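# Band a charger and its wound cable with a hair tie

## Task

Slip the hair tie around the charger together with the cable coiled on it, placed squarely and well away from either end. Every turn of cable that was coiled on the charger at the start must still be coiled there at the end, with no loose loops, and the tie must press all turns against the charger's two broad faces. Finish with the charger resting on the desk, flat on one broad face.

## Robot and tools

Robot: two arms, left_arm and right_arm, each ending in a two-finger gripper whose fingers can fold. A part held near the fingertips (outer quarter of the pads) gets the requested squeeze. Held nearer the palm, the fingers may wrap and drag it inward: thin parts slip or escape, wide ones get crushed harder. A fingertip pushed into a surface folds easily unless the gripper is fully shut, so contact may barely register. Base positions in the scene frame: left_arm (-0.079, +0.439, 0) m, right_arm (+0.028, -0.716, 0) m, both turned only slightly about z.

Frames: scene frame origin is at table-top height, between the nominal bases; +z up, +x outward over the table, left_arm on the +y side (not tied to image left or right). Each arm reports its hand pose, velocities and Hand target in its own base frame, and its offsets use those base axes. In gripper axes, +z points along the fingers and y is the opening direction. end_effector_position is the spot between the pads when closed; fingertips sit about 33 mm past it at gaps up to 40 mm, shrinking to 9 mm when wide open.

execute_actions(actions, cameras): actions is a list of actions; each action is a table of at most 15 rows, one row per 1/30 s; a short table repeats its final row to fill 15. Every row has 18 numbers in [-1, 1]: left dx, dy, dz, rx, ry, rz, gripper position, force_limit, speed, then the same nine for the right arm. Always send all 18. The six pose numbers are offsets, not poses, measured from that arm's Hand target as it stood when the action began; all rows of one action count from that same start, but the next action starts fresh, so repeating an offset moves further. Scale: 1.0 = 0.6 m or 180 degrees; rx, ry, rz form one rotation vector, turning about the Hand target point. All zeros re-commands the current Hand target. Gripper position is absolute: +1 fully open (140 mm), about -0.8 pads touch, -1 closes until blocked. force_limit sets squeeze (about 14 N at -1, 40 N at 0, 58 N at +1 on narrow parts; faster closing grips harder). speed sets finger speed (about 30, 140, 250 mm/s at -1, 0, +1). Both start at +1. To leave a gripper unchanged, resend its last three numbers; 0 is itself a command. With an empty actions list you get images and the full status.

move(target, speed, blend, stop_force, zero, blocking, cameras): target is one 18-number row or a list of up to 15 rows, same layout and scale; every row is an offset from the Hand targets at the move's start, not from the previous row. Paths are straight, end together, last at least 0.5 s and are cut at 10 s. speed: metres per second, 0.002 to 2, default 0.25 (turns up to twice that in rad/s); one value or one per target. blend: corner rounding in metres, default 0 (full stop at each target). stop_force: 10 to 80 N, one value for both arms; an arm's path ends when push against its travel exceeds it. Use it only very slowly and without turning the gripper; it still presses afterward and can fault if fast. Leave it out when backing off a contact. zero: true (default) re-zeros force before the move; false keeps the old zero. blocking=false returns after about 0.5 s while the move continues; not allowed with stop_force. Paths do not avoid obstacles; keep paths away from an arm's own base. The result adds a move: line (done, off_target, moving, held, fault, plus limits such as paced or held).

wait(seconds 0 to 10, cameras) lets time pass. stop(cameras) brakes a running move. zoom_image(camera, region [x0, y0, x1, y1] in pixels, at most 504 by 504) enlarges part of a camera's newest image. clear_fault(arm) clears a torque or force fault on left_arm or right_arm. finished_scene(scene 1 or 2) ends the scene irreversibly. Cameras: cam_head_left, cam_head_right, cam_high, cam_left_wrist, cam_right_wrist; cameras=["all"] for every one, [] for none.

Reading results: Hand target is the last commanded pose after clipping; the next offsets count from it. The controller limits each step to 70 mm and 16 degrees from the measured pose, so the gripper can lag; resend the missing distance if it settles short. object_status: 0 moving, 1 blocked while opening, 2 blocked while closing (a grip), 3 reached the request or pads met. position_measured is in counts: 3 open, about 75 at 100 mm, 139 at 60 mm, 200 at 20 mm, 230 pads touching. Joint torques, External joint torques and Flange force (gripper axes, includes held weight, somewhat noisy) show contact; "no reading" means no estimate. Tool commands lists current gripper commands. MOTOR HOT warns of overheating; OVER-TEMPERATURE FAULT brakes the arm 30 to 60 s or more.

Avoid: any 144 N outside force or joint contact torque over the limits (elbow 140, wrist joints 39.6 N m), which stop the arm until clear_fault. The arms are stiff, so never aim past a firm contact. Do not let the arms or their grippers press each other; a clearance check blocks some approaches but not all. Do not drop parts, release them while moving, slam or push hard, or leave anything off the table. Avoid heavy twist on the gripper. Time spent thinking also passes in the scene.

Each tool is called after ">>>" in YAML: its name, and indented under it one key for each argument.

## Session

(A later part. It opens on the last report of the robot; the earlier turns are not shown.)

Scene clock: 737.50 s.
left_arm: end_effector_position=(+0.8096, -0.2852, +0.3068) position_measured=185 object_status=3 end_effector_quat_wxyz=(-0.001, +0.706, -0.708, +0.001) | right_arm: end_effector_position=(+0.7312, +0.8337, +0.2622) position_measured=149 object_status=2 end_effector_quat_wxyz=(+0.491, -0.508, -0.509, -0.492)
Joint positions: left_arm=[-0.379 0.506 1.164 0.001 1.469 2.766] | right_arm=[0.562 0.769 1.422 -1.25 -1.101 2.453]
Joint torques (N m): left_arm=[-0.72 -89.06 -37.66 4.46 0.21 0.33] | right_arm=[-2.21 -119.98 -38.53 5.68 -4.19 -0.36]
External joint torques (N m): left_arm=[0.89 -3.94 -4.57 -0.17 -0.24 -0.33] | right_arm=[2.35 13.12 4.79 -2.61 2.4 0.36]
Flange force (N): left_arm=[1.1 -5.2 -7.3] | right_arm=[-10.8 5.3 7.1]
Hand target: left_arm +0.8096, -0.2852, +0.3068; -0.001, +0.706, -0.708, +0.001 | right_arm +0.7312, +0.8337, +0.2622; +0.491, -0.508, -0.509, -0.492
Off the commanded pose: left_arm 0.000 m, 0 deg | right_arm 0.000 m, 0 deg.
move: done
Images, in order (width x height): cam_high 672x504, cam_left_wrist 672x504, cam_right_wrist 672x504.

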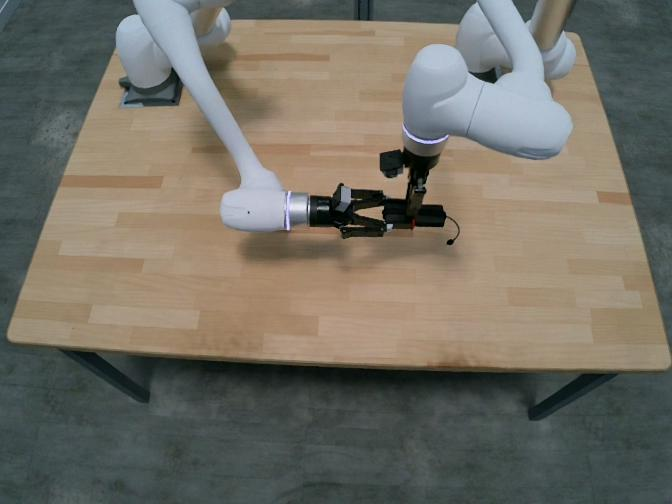

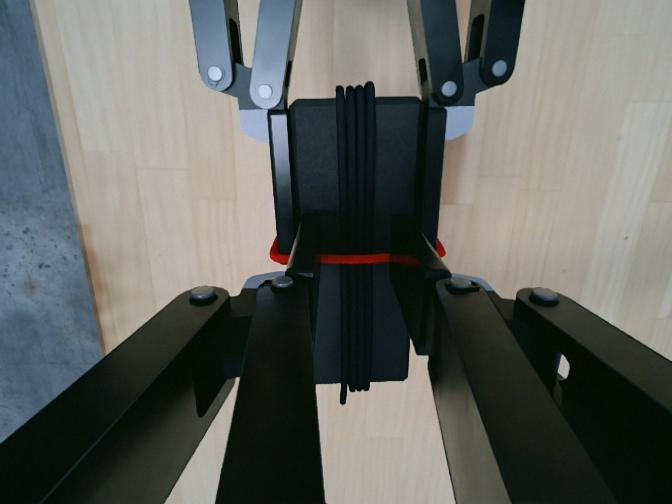

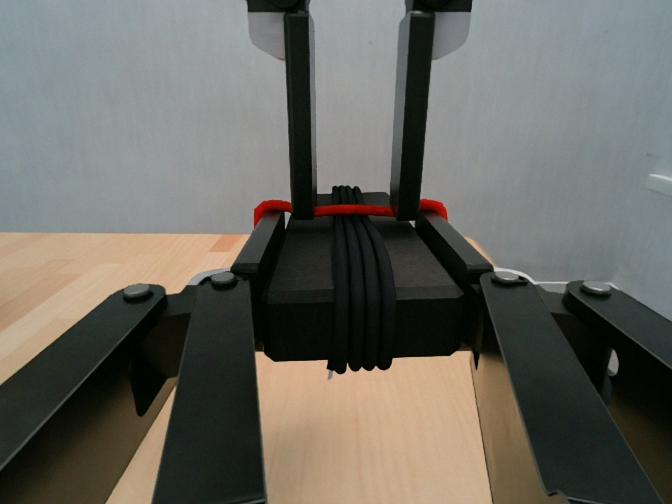

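>>> move:
  target: [0,0.014,-0.0005,0,0,0,-0.44,0,-1,0,0,0,0,0,0,-1,-0.3,-1]
  speed: 0.02
  cameras: ["cam_left_wrist","cam_right_wrist","cam_high"]

>>> zoom_image:
  camera: "cam_left_wrist"
  region: [190, 90, 550, 360]

>>> zoom_image:
  camera: "cam_right_wrist"
  region: [220, 130, 490, 330]

>>> zoom_image:
  camera: "cam_high"
  region: [330, 150, 490, 270]

Scene clock: 743.40 s.
left_arm: end_effector_position=(+0.8096, -0.2768, +0.3065) position_measured=185 object_status=3 end_effector_quat_wxyz=(-0.001, +0.706, -0.708, +0.001) | right_arm: end_effector_position=(+0.7312, +0.8337, +0.2622) position_measured=149 object_status=2 end_effector_quat_wxyz=(+0.491, -0.508, -0.509, -0.492)
Joint positions: left_arm=[-0.37 0.502 1.171 0.001 1.466 2.775] | right_arm=[0.562 0.769 1.422 -1.25 -1.101 2.453]
Joint torques (N m): left_arm=[-1.41 -94 -40.85 4.22 0.15 0.3] | right_arm=[-2 -113.24 -34.81 4.24 -2.75 -0.33]
External joint torques (N m): left_arm=[1.8 1.47 -1.36 0.07 -0.18 -0.3] | right_arm=[1.8 6.8 1.2 -1.21 0.98 0.33]
Flange force (N): left_arm=[0.3 -6.3 -1.5] | right_arm=[-5.1 5.2 5.9]
Hand target: left_arm +0.8096, -0.2768, +0.3065; -0.001, +0.706, -0.708, +0.001 | right_arm +0.7312, +0.8337, +0.2622; +0.491, -0.508, -0.509, -0.492
Off the commanded pose: left_arm 0.000 m, 0 deg | right_arm 0.000 m, 0 deg.
move: done
Images, in order (width x height): cam_high 672x504, cam_left_wrist 672x504, cam_right_wrist 672x504.

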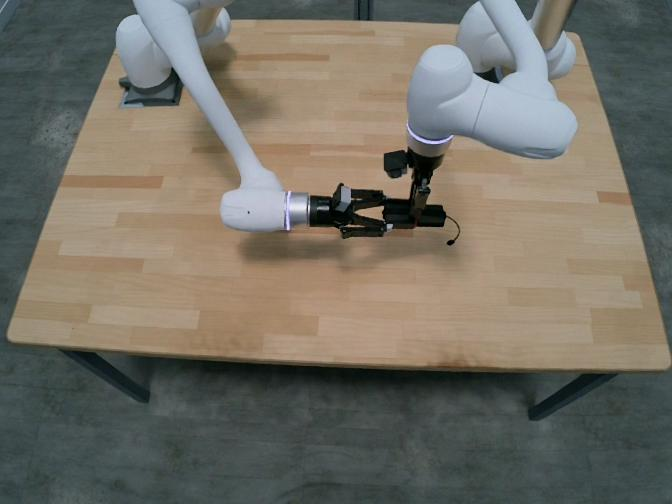

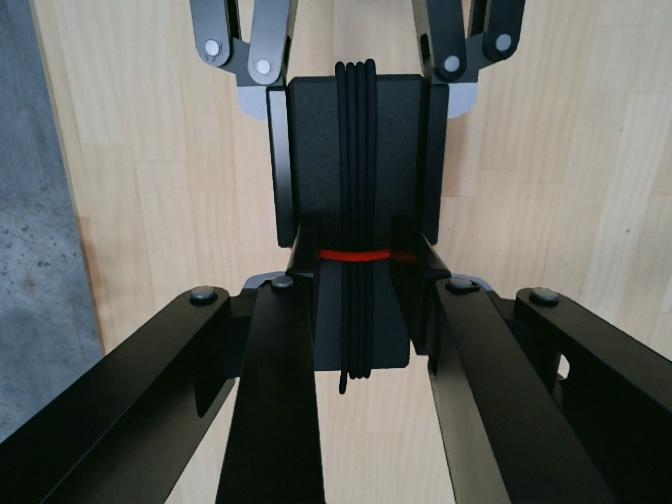

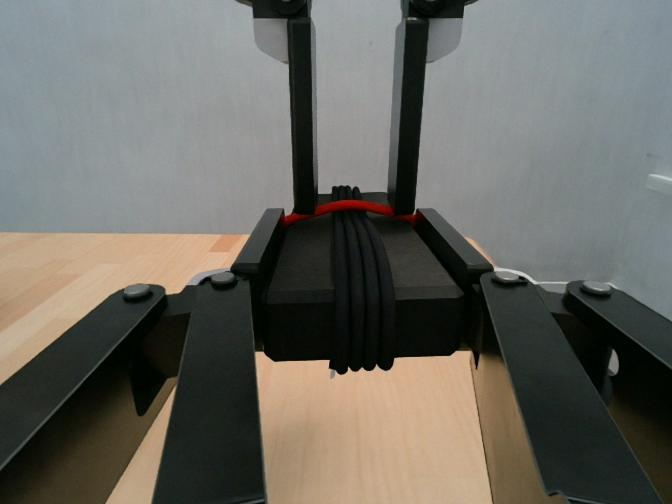

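Scaled by 1.400.

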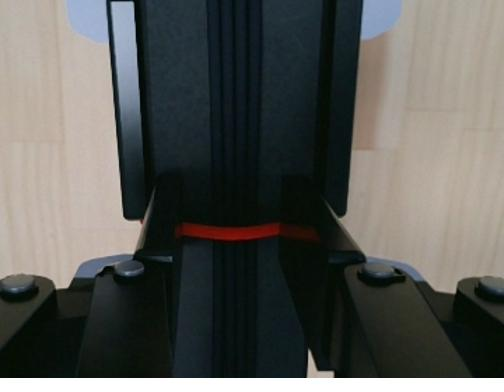

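Scaled by 1.867.

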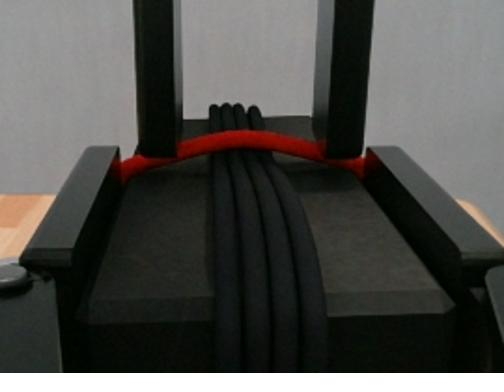

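Scaled by 3.150.

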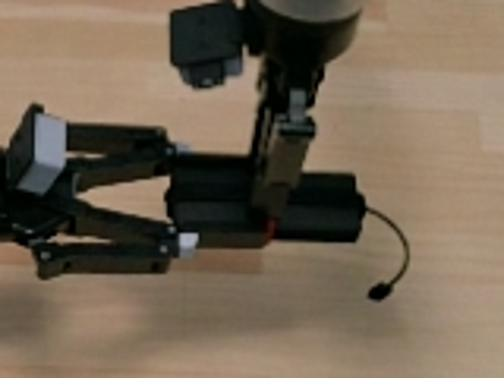

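>>> move:
  target: [0,0,0.12,0,0,0,-0.44,0,-1,0,0,0,0,0,0,-1,-0.3,-1]
  speed: 0.06

>>> move:
  target: [0,0.09,0.04,0,0,0,0.15,0,-1,0,0,0,0,0,0,-1,-0.3,-1]
  speed: 0.1
  cameras: ["all"]

>>> zoom_image:
  camera: "cam_left_wrist"
  region: [190, 0, 490, 220]

>>> zoom_image:
  camera: "cam_high"
  region: [330, 150, 490, 270]

>>> zoom_image:
  camera: "cam_head_left"
  region: [280, 150, 440, 260]

>>> zoom_image:
  camera: "cam_right_wrist"
  region: [220, 130, 490, 330]

Scene clock: 752.37 s.
left_arm: end_effector_position=(+0.8096, -0.2768, +0.3788) position_measured=185 object_status=3 end_effector_quat_wxyz=(-0.001, +0.706, -0.708, +0.001) | right_arm: end_effector_position=(+0.7312, +0.8337, +0.2622) position_measured=149 object_status=2 end_effector_quat_wxyz=(+0.491, -0.508, -0.509, -0.492)
Joint positions: left_arm=[-0.37 0.496 1.05 0.001 1.593 2.776] | right_arm=[0.562 0.769 1.422 -1.25 -1.101 2.453]
Joint torques (N m): left_arm=[-1.19 -93.34 -41.01 4.23 0.21 0.29] | right_arm=[-2.06 -113.47 -34.96 4.29 -2.76 -0.29]
External joint torques (N m): left_arm=[0.98 0.97 -1.48 0.08 -0.24 -0.29] | right_arm=[2.26 6.75 1.21 -1.22 0.97 0.29]
Flange force (N): left_arm=[1.1 -5.8 -2.3] | right_arm=[-5.1 4.8 6.3]
Hand target: left_arm +0.8096, -0.2768, +0.3785; -0.001, +0.706, -0.708, +0.001 | right_arm +0.7312, +0.8337, +0.2622; +0.491, -0.508, -0.509, -0.492
Off the commanded pose: left_arm 0.000 m, 0 deg | right_arm 0.000 m, 0 deg.
move: done

Scene clock: 754.17 s.
left_arm: end_effector_position=(+0.8096, -0.2228, +0.4025) position_measured=110 object_status=0 end_effector_quat_wxyz=(-0.001, +0.706, -0.708, +0.001) | right_arm: end_effector_position=(+0.7312, +0.8337, +0.2622) position_measured=149 object_status=2 end_effector_quat_wxyz=(+0.491, -0.508, -0.509, -0.492)
Joint positions: left_arm=[-0.31 0.469 1.049 0 1.621 2.836] | right_arm=[0.562 0.769 1.422 -1.25 -1.101 2.453]
Joint torques (N m): left_arm=[-1.27 -90.51 -41.12 4.25 0.22 0.32] | right_arm=[-1.87 -113.3 -35.03 4.28 -2.78 -0.26]
External joint torques (N m): left_arm=[0.85 0.52 -1.39 0.04 -0.25 -0.32] | right_arm=[1.47 6.53 1.28 -1.22 1 0.26]
Flange force (N): left_arm=[0.6 -4.7 -2.3] | right_arm=[-4.9 4.9 5.3]
Hand target: left_arm +0.8096, -0.2228, +0.4025; -0.001, +0.706, -0.708, +0.001 | right_arm +0.7312, +0.8337, +0.2622; +0.491, -0.508, -0.509, -0.492
Off the commanded pose: left_arm 0.000 m, 0 deg | right_arm 0.000 m, 0 deg.
move: done

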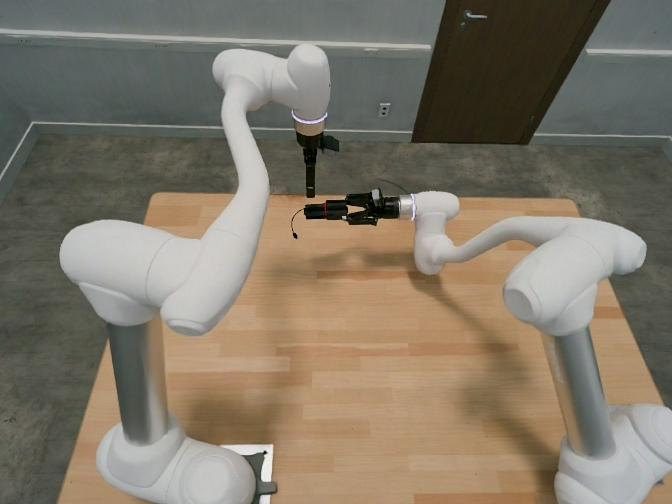

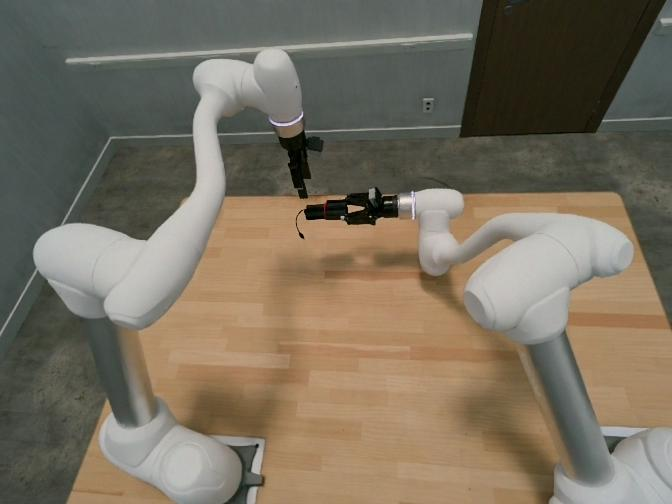

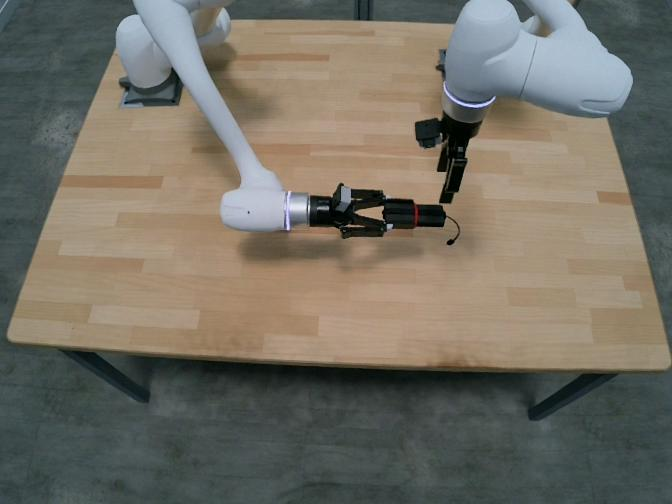

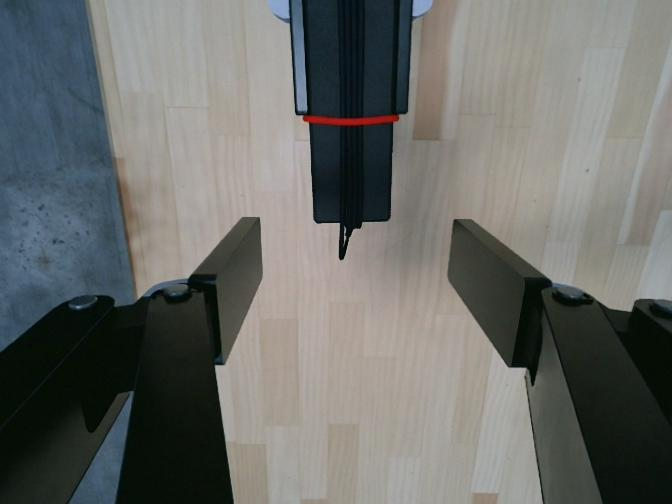

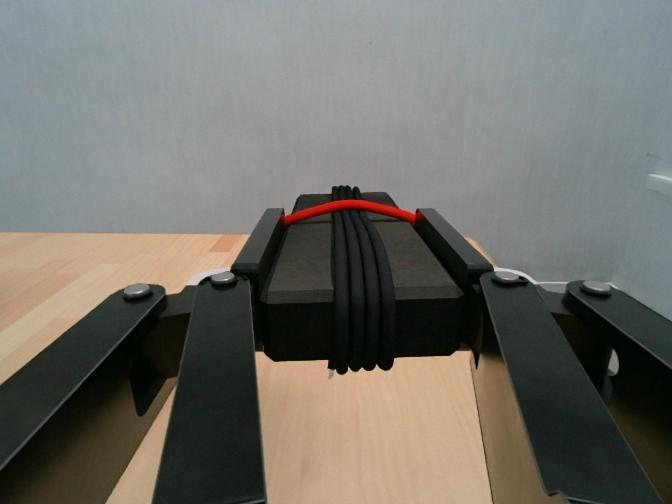

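Scaled by 1.680.

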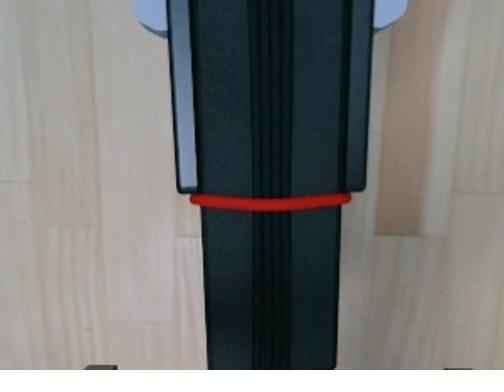

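Scaled by 3.150.

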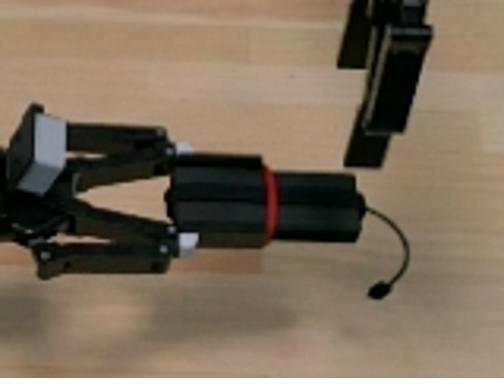

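Scaled by 3.150.

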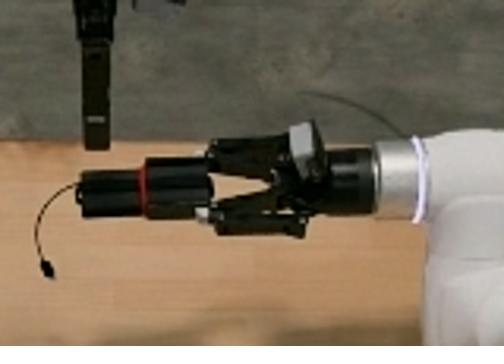

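Scaled by 1.867.

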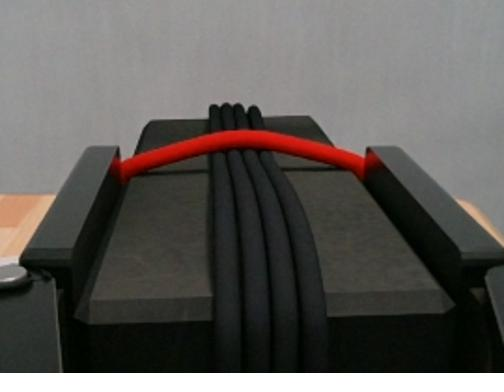

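>>> move:
  target:
    - [-0.004,-0.0145,-0.1,0,0,0,0.15,0,-1,0,0,0,0,0,0,-1,-0.3,-1]
    - [-0.004,-0.0145,-0.1967,0,0,0,0.15,0,-1,0,0,0,0,0,0,-1,-0.3,-1]
  speed: 0.08
  cameras: ["cam_left_wrist","cam_right_wrist"]

>>> zoom_image:
  camera: "cam_right_wrist"
  region: [220, 130, 490, 330]

Scene clock: 764.23 s.
left_arm: end_effector_position=(+0.8073, -0.2315, +0.2845) position_measured=110 object_status=3 end_effector_quat_wxyz=(-0.001, +0.706, -0.708, +0.001) | right_arm: end_effector_position=(+0.7312, +0.8337, +0.2622) position_measured=149 object_status=2 end_effector_quat_wxyz=(+0.491, -0.508, -0.509, -0.492)
Joint positions: left_arm=[-0.321 0.479 1.245 0 1.415 2.825] | right_arm=[0.562 0.769 1.422 -1.25 -1.101 2.453]
Joint torques (N m): left_arm=[-1.73 -91.6 -40.04 4.15 0.21 0.31] | right_arm=[-2.06 -113.37 -34.95 4.27 -2.75 -0.28]
External joint torques (N m): left_arm=[1.99 1.09 -1.99 0.12 -0.23 -0.31] | right_arm=[2.13 6.4 1.14 -1.2 0.97 0.28]
Flange force (N): left_arm=[-0.1 -7.1 -2.1] | right_arm=[-4.7 4.6 6.0]
Hand target: left_arm +0.8072, -0.2315, +0.2845; -0.001, +0.706, -0.708, +0.001 | right_arm +0.7312, +0.8337, +0.2622; +0.491, -0.508, -0.509, -0.492
Off the commanded pose: left_arm 0.000 m, 0 deg | right_arm 0.000 m, 0 deg.
move: done
Images, in order (width x height): cam_left_wrist 672x504, cam_right_wrist 672x504.

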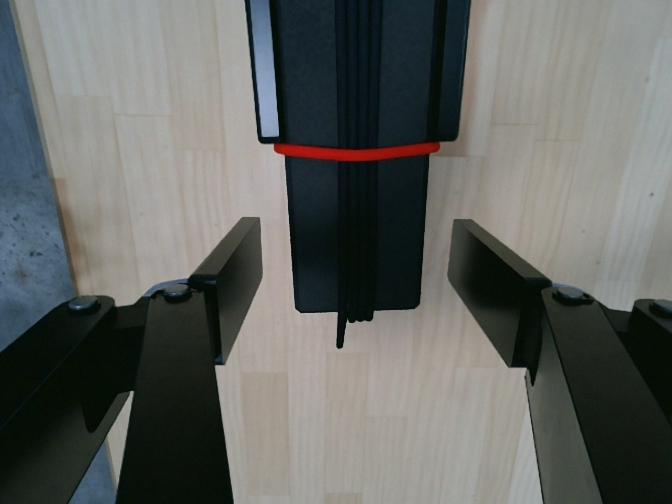

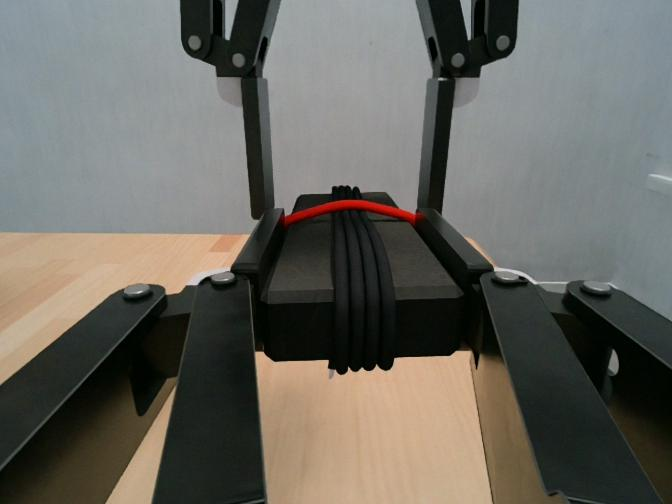

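Scaled by 1.867.

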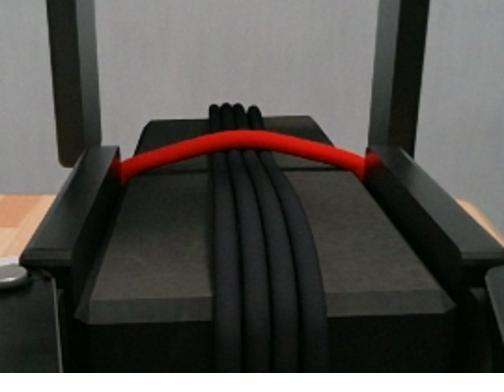

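>>> move:
  target: [0,0,-0.0065,0,0,0,0.15,0,-1,0,0,0,0,0,0,-1,-0.3,-1]
  speed: 0.03

>>> move:
  target: [0,0,0,0,0,0,-1,0,-1,0,0,0,0,0,0,-1,-0.3,-1]

>>> wait:
  seconds: 1.5
  cameras: ["cam_left_wrist","cam_right_wrist"]

Scene clock: 770.33 s.
left_arm: end_effector_position=(+0.8072, -0.2315, +0.2806) position_measured=110 object_status=3 end_effector_quat_wxyz=(-0.001, +0.706, -0.708, +0.001) | right_arm: end_effector_position=(+0.7312, +0.8337, +0.2622) position_measured=149 object_status=2 end_effector_quat_wxyz=(+0.491, -0.508, -0.509, -0.492)
Joint positions: left_arm=[-0.321 0.48 1.251 0.001 1.408 2.825] | right_arm=[0.562 0.769 1.422 -1.25 -1.101 2.453]
Joint torques (N m): left_arm=[-1.11 -91.68 -40.49 4.19 0.22 0.35] | right_arm=[-1.92 -113.64 -34.97 4.28 -2.75 -0.26]
External joint torques (N m): left_arm=[1.7 0.91 -1.55 0.1 -0.25 -0.35] | right_arm=[1.74 7.15 1.36 -1.24 0.97 0.26]
Flange force (N): left_arm=[-0.1 -5.6 -1.5] | right_arm=[-5.5 5.2 5.9]
Hand target: left_arm +0.8072, -0.2315, +0.2806; -0.001, +0.706, -0.708, +0.001 | right_arm +0.7312, +0.8337, +0.2622; +0.491, -0.508, -0.509, -0.492
Off the commanded pose: left_arm 0.000 m, 0 deg | right_arm 0.000 m, 0 deg.
move: done

Scene clock: 771.70 s.
left_arm: end_effector_position=(+0.8072, -0.2315, +0.2806) position_measured=151 object_status=0 end_effector_quat_wxyz=(-0.001, +0.706, -0.708, +0.001) | right_arm: end_effector_position=(+0.7312, +0.8337, +0.2622) position_measured=149 object_status=2 end_effector_quat_wxyz=(+0.491, -0.508, -0.509, -0.492)
Joint positions: left_arm=[-0.321 0.48 1.251 0.001 1.408 2.825] | right_arm=[0.562 0.769 1.422 -1.25 -1.101 2.453]
Joint torques (N m): left_arm=[-2.19 -89.05 -39.71 4 -0.27 0.72] | right_arm=[0.28 -116.24 -36.54 4.5 -4.06 -0.26]
External joint torques (N m): left_arm=[2.64 -1.34 -2.23 0.27 0.24 -0.73] | right_arm=[-0.27 8.95 2.71 -1.42 2.27 0.26]
Flange force (N): left_arm=[-1.2 -4.2 -3.9] | right_arm=[-7.1 5.5 4.6]
Hand target: left_arm +0.8072, -0.2315, +0.2806; -0.001, +0.706, -0.708, +0.001 | right_arm +0.7312, +0.8337, +0.2622; +0.491, -0.508, -0.509, -0.492
Off the commanded pose: left_arm 0.000 m, 0 deg | right_arm 0.000 m, 0 deg.
move: done

Scene clock: 773.20 s.
left_arm: end_effector_position=(+0.8072, -0.2315, +0.2806) position_measured=151 object_status=2 end_effector_quat_wxyz=(-0.001, +0.706, -0.708, +0.001) | right_arm: end_effector_position=(+0.7312, +0.8337, +0.2622) position_measured=149 object_status=2 end_effector_quat_wxyz=(+0.491, -0.508, -0.509, -0.492)
Joint positions: left_arm=[-0.321 0.48 1.251 0.001 1.408 2.825] | right_arm=[0.562 0.769 1.422 -1.25 -1.101 2.453]
Joint torques (N m): left_arm=[-1.9 -88.97 -39.84 4.03 -0.3 0.71] | right_arm=[0.41 -116.18 -36.42 4.46 -4.07 -0.3]
External joint torques (N m): left_arm=[1.81 -1.54 -2.17 0.24 0.27 -0.71] | right_arm=[-0.37 8.69 2.4 -1.38 2.27 0.29]
Flange force (N): left_arm=[-0.4 -3.5 -3.9] | right_arm=[-6.7 6.0 4.8]
Hand target: left_arm +0.8072, -0.2315, +0.2806; -0.001, +0.706, -0.708, +0.001 | right_arm +0.7312, +0.8337, +0.2622; +0.491, -0.508, -0.509, -0.492
Tool commands: left_gripper/position=-1.0 left_gripper/force_limit=+0.0 left_gripper/speed=-1.0 right_gripper/position=-1.0 right_gripper/force_limit=-0.3 right_gripper/speed=-1.0
Off the commanded pose: left_arm 0.000 m, 0 deg | right_arm 0.000 m, 0 deg.
wait: 1.50 s; at rest by 0.17 s
Images, in order (width x height): cam_left_wrist 672x504, cam_right_wrist 672x504.

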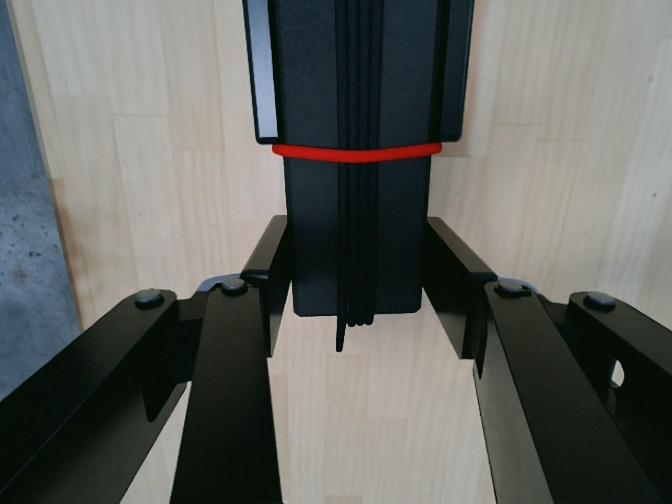

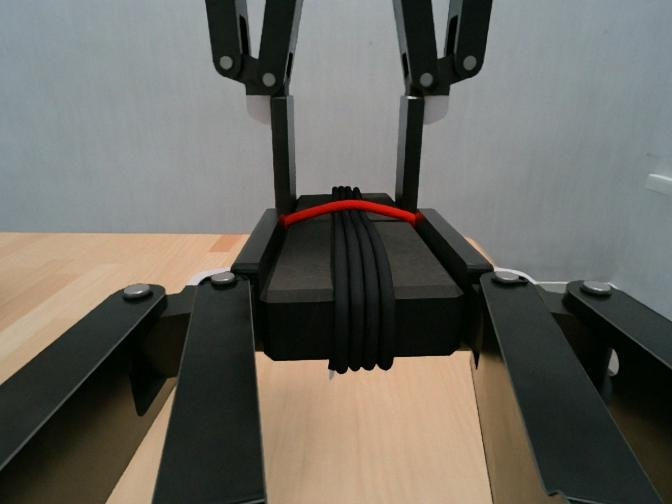

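>>> move:
  target: [0,0,0,0,0,0,-0.98,0.5,-1,0,0,0,0,0,0,-1,-0.3,-1]

>>> move:
  target: [0,0,0,0,0,0,-0.98,0.5,-1,0,0,0,0,0,0,0.05,-0.3,-1]

>>> move:
  target: [0,0,0,0,0,0,-0.98,0.5,-1,0,-0.3,0,0,0,0,0.05,-0.3,-1]
  speed: 0.1
  cameras: ["all"]

>>> zoom_image:
  camera: "cam_right_wrist"
  region: [260, 130, 440, 265]

>>> zoom_image:
  camera: "cam_left_wrist"
  region: [190, 0, 490, 360]

Scene clock: 779.67 s.
left_arm: end_effector_position=(+0.8072, -0.2315, +0.2806) position_measured=151 object_status=2 end_effector_quat_wxyz=(-0.001, +0.706, -0.708, +0.001) | right_arm: end_effector_position=(+0.7312, +0.8337, +0.2622) position_measured=149 object_status=2 end_effector_quat_wxyz=(+0.491, -0.508, -0.509, -0.492)
Joint positions: left_arm=[-0.321 0.48 1.251 0.001 1.408 2.825] | right_arm=[0.562 0.769 1.422 -1.25 -1.101 2.453]
Joint torques (N m): left_arm=[-2 -89.26 -39.37 4.18 -0.04 0.75] | right_arm=[-0.76 -116.09 -36.44 4.6 -3.94 -0.28]
External joint torques (N m): left_arm=[1.87 -0.97 -2.54 0.07 0.01 -0.75] | right_arm=[0.79 9.53 2.74 -1.54 2.16 0.28]
Flange force (N): left_arm=[0.1 -5.1 -3.8] | right_arm=[-7.6 5.6 5.9]
Hand target: left_arm +0.8072, -0.2315, +0.2806; -0.001, +0.706, -0.708, +0.001 | right_arm +0.7312, +0.8337, +0.2622; +0.491, -0.508, -0.509, -0.492
Off the commanded pose: left_arm 0.000 m, 0 deg | right_arm 0.000 m, 0 deg.
move: done

Scene clock: 780.50 s.
left_arm: end_effector_position=(+0.8073, -0.2315, +0.2806) position_measured=151 object_status=2 end_effector_quat_wxyz=(-0.001, +0.706, -0.708, +0.001) | right_arm: end_effector_position=(+0.7312, +0.8337, +0.2622) position_measured=123 object_status=0 end_effector_quat_wxyz=(+0.491, -0.508, -0.509, -0.492)
Joint positions: left_arm=[-0.321 0.48 1.251 0.001 1.408 2.825] | right_arm=[0.562 0.769 1.422 -1.25 -1.101 2.453]
Joint torques (N m): left_arm=[-1.06 -93.84 -41.96 4.09 0.17 0.3] | right_arm=[-2.11 -110.13 -33.15 3.52 -2.02 -0.32]
External joint torques (N m): left_arm=[0.8 3.36 -0.04 0.17 -0.2 -0.3] | right_arm=[2.63 3.62 -0.43 -0.47 0.24 0.32]
Flange force (N): left_arm=[1.0 -5.5 1.2] | right_arm=[-2.2 4.1 6.2]
Hand target: left_arm +0.8072, -0.2315, +0.2806; -0.001, +0.706, -0.708, +0.001 | right_arm +0.7312, +0.8337, +0.2622; +0.491, -0.508, -0.509, -0.492
Off the commanded pose: left_arm 0.000 m, 0 deg | right_arm 0.000 m, 0 deg.
move: done

Scene clock: 782.63 s.
left_arm: end_effector_position=(+0.8072, -0.2315, +0.2806) position_measured=151 object_status=2 end_effector_quat_wxyz=(-0.001, +0.706, -0.708, +0.001) | right_arm: end_effector_position=(+0.7311, +0.6537, +0.2622) position_measured=123 object_status=3 end_effector_quat_wxyz=(+0.491, -0.508, -0.509, -0.492)
Joint positions: left_arm=[-0.321 0.48 1.251 0.001 1.408 2.825] | right_arm=[0.371 0.658 1.636 -1.345 -1.273 2.39]
Joint torques (N m): left_arm=[-1.56 -93.81 -42 4.03 0.19 0.4] | right_arm=[-1.83 -97.31 -29.71 3.13 -2.19 -0.31]
External joint torques (N m): left_arm=[1.88 3.34 0.05 0.24 -0.22 -0.4] | right_arm=[2.26 3.17 -0.34 -0.44 0.27 0.31]
Flange force (N): left_arm=[-0.2 -5.6 1.3] | right_arm=[-2.4 3.8 4.6]
Hand target: left_arm +0.8072, -0.2315, +0.2806; -0.001, +0.706, -0.708, +0.001 | right_arm +0.7312, +0.6537, +0.2622; +0.491, -0.508, -0.509, -0.492
Off the commanded pose: left_arm 0.000 m, 0 deg | right_arm 0.000 m, 0 deg.
move: done

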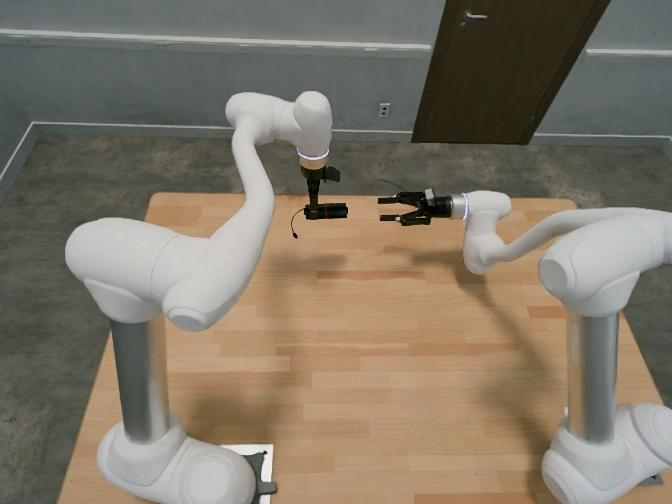

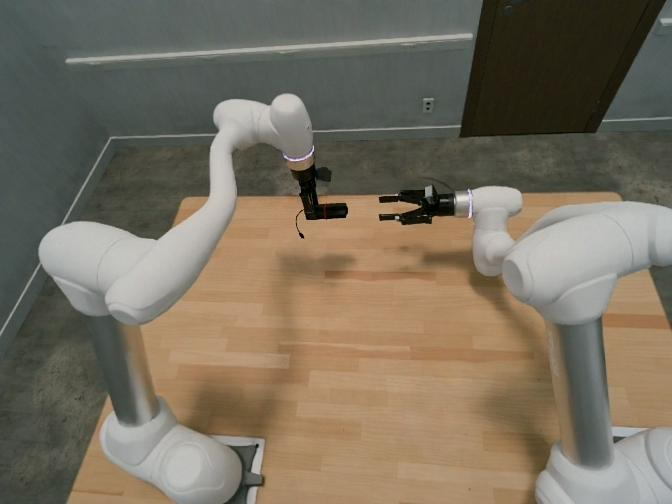

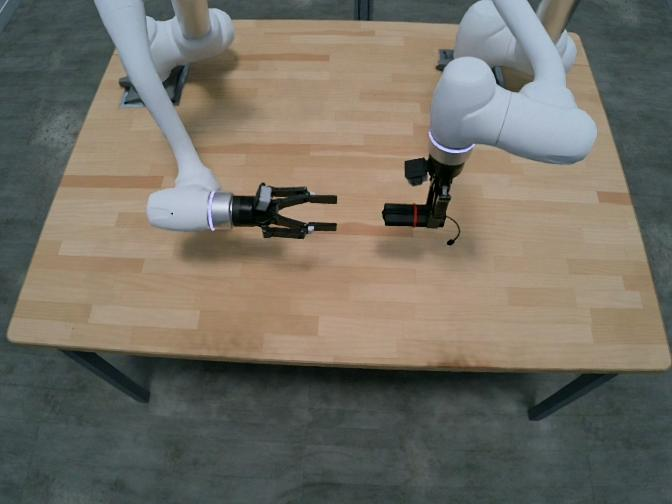

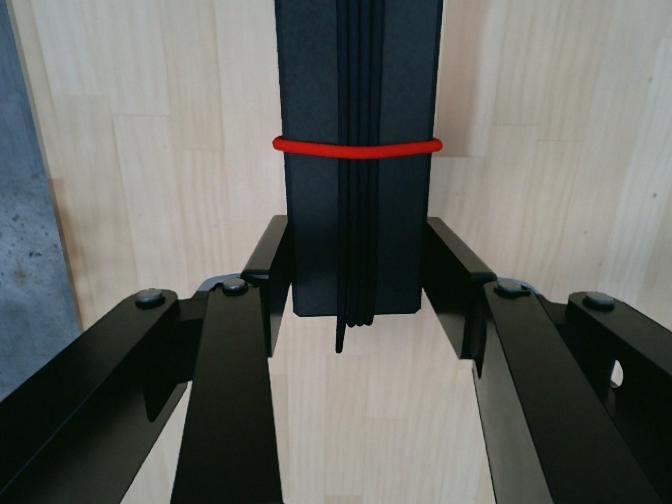

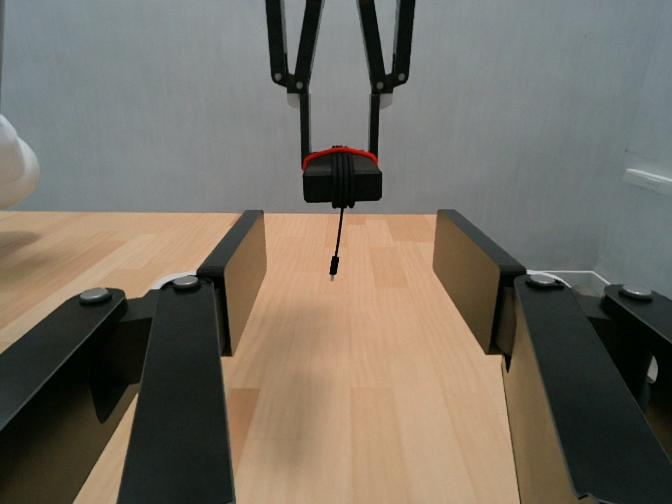

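Scaled by 2.800.

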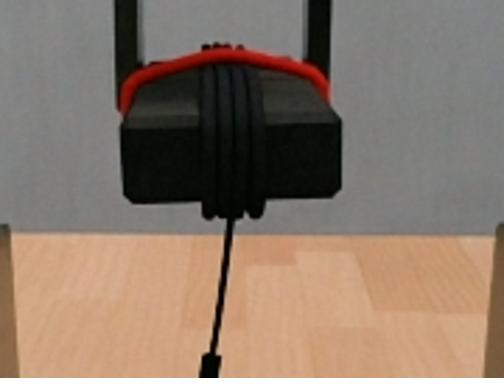

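Scaled by 1.400.

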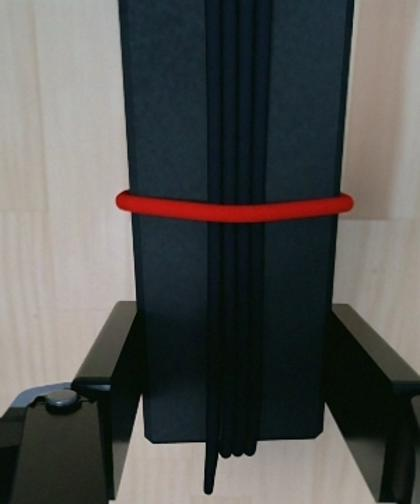

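>>> zoom_image:
  camera: "cam_high"
  region: [370, 180, 470, 255]

>>> zoom_image:
  camera: "cam_head_left"
  region: [280, 180, 370, 245]

Scaled by 5.040.

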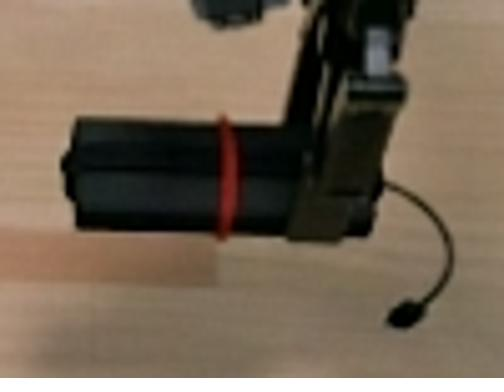

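Scaled by 5.600.

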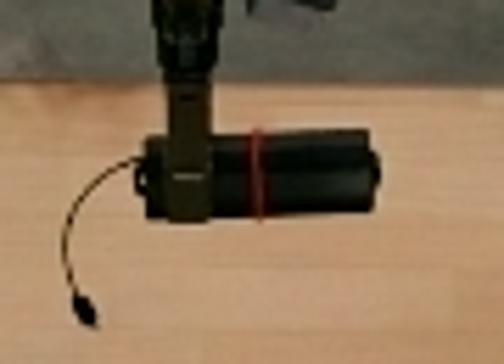

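>>> move:
  target: [0,0,-0.36,0,0,0,-0.98,0.5,-1,0,0,0,0,0,0,0.05,-0.3,-1]
  speed: 0.12
  cameras: ["cam_right_wrist"]

>>> move:
  target: [0,0,-0.04,0,0,0,-0.98,0.5,-1,0,0,0,0,0,0,0.05,-0.3,-1]
  speed: 0.01
  stop_force: 10
  cameras: ["cam_left_wrist","cam_high"]

Scene clock: 790.73 s.
left_arm: end_effector_position=(+0.8073, -0.2315, +0.0647) position_measured=151 object_status=2 end_effector_quat_wxyz=(-0.001, +0.706, -0.708, +0.001) | right_arm: end_effector_position=(+0.7312, +0.6537, +0.2622) position_measured=123 object_status=3 end_effector_quat_wxyz=(+0.491, -0.508, -0.509, -0.492)
Joint positions: left_arm=[-0.321 0.596 1.476 0.001 1.068 2.825] | right_arm=[0.371 0.658 1.636 -1.345 -1.273 2.39]
Joint torques (N m): left_arm=[-1.23 -99.16 -37.28 3.6 0.21 0.29] | right_arm=[-2.06 -97.16 -29.7 3.13 -2.21 -0.34]
External joint torques (N m): left_arm=[1.45 2.69 -0.14 0.21 -0.24 -0.29] | right_arm=[2.17 2.54 -0.64 -0.42 0.29 0.34]
Flange force (N): left_arm=[-0.2 -4.2 2.4] | right_arm=[-1.6 3.8 4.5]
Hand target: left_arm +0.8072, -0.2315, +0.0646; -0.001, +0.706, -0.708, +0.001 | right_arm +0.7312, +0.6537, +0.2622; +0.491, -0.508, -0.509, -0.492
Off the commanded pose: left_arm 0.000 m, 0 deg | right_arm 0.000 m, 0 deg.
move: done
Images, in order (width x height): cam_right_wrist 672x504.

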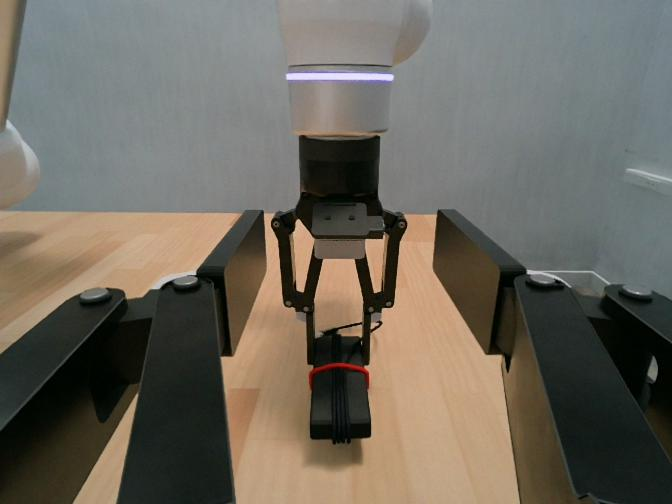

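Scene clock: 793.33 s.
left_arm: end_effector_position=(+0.8073, -0.2315, +0.0446) position_measured=151 object_status=2 end_effector_quat_wxyz=(-0.001, +0.706, -0.708, +0.001) | right_arm: end_effector_position=(+0.7312, +0.6537, +0.2622) position_measured=123 object_status=3 end_effector_quat_wxyz=(+0.491, -0.508, -0.509, -0.492)
Joint positions: left_arm=[-0.321 0.612 1.489 0.001 1.038 2.825] | right_arm=[0.371 0.658 1.636 -1.345 -1.273 2.39]
Joint torques (N m): left_arm=[-3.84 -87.38 -30.4 2.58 -0.5 0.29] | right_arm=[-2.08 -97.09 -29.6 3.11 -2.2 -0.31]
External joint torques (N m): left_arm=[3.43 -9.44 -6.27 1.13 0.47 -0.29] | right_arm=[2 2.86 -0.46 -0.43 0.29 0.31]
Flange force (N): left_arm=[-2.9 -3.6 -12.5] | right_arm=[-2.0 3.8 4.3]
Hand target: left_arm +0.8073, -0.2315, +0.0446; -0.001, +0.706, -0.708, +0.001 (not the last commanded pose) | right_arm +0.7312, +0.6537, +0.2622; +0.491, -0.508, -0.509, -0.492
Off the commanded pose: left_arm 0.004 m, 0 deg | right_arm 0.000 m, 0 deg.
move: contact (left_arm)
Images, in order (width x height): cam_high 672x504, cam_left_wrist 672x504.

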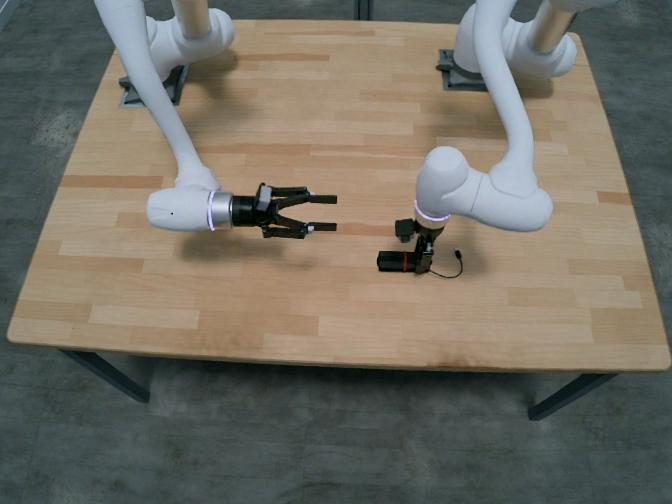

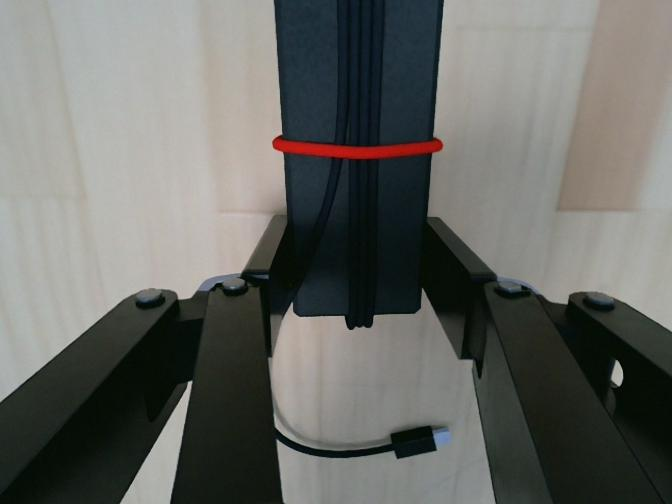

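>>> zoom_image:
  camera: "cam_left_wrist"
  region: [220, 100, 500, 480]

>>> zoom_image:
  camera: "cam_high"
  region: [360, 220, 480, 300]

Scaled by 1.326.

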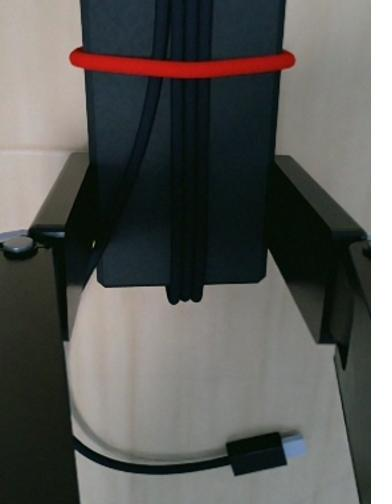

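Scaled by 4.200.

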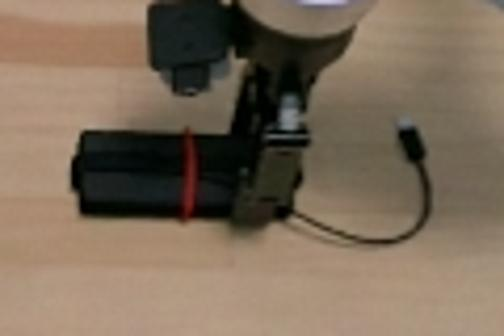

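>>> move:
  target: [0,0,0.17,0,0,0,-0.98,0.5,-1,0,-0.2,0,0,0,0,0.05,-0.3,-1]
  speed: 0.08
  cameras: ["cam_left_wrist","cam_high"]

>>> zoom_image:
  camera: "cam_left_wrist"
  region: [220, 100, 500, 480]

>>> zoom_image:
  camera: "cam_high"
  region: [360, 180, 480, 300]

Scene clock: 803.53 s.
left_arm: end_effector_position=(+0.8073, -0.2315, +0.1466) position_measured=151 object_status=2 end_effector_quat_wxyz=(-0.001, +0.706, -0.708, +0.001) | right_arm: end_effector_position=(+0.7311, +0.5337, +0.2622) position_measured=123 object_status=3 end_effector_quat_wxyz=(+0.491, -0.508, -0.509, -0.492)
Joint positions: left_arm=[-0.321 0.539 1.408 0.001 1.192 2.825] | right_arm=[0.223 0.61 1.727 -1.44 -1.388 2.366]
Joint torques (N m): left_arm=[-1.23 -96.41 -40.12 3.8 0.16 0.29] | right_arm=[-2.23 -91.02 -27.79 2.83 -2.23 -0.3]
External joint torques (N m): left_arm=[0.98 2.94 0.54 0.21 -0.19 -0.29] | right_arm=[2.15 3 -0.41 -0.48 0.28 0.29]
Flange force (N): left_arm=[0.0 -3.1 2.6] | right_arm=[-2.5 4.1 3.9]
Hand target: left_arm +0.8073, -0.2315, +0.1466; -0.001, +0.706, -0.708, +0.001 | right_arm +0.7312, +0.5337, +0.2622; +0.491, -0.508, -0.509, -0.492
Off the commanded pose: left_arm 0.000 m, 0 deg | right_arm 0.000 m, 0 deg.
move: done
Images, in order (width x height): cam_high 672x504, cam_left_wrist 672x504.

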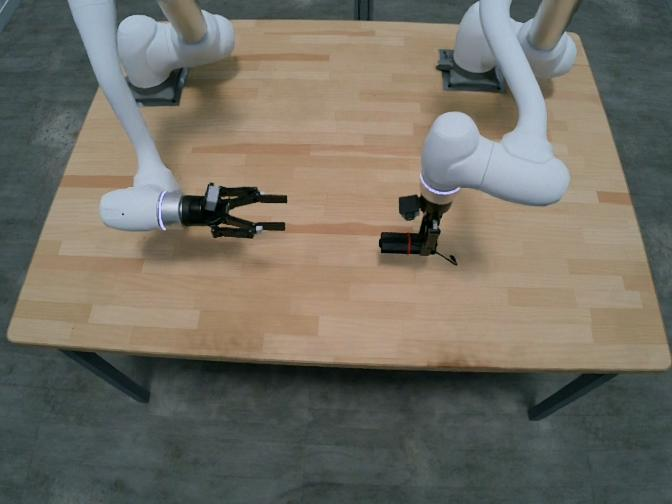

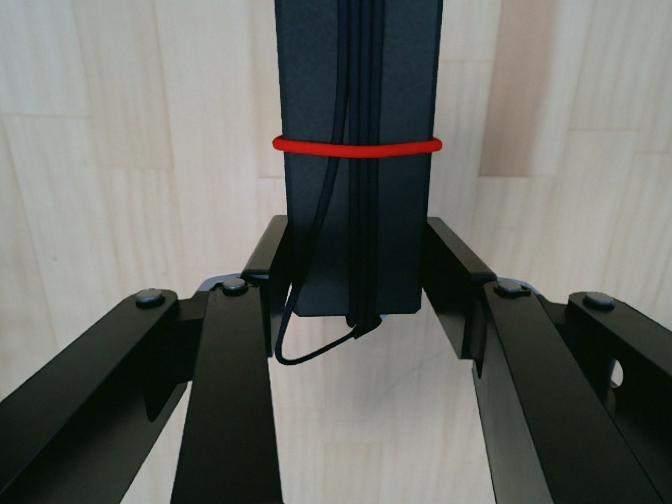

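Scaled by 1.326.

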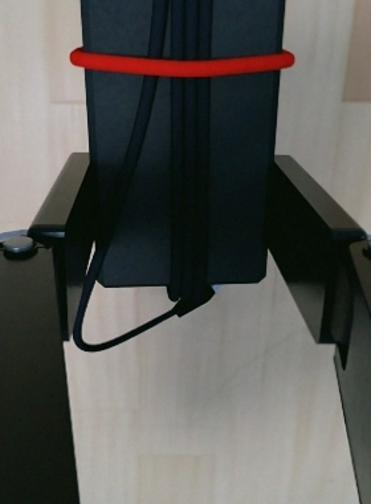

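Scaled by 4.200.

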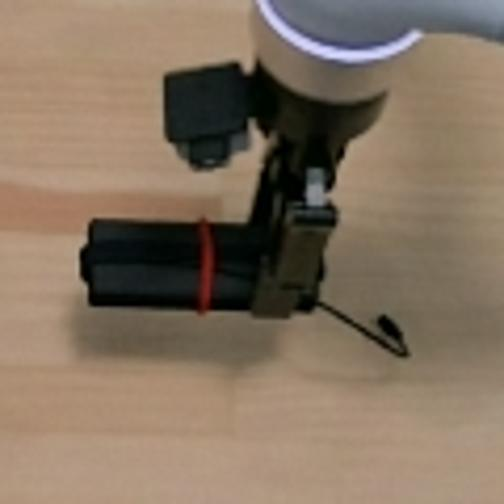

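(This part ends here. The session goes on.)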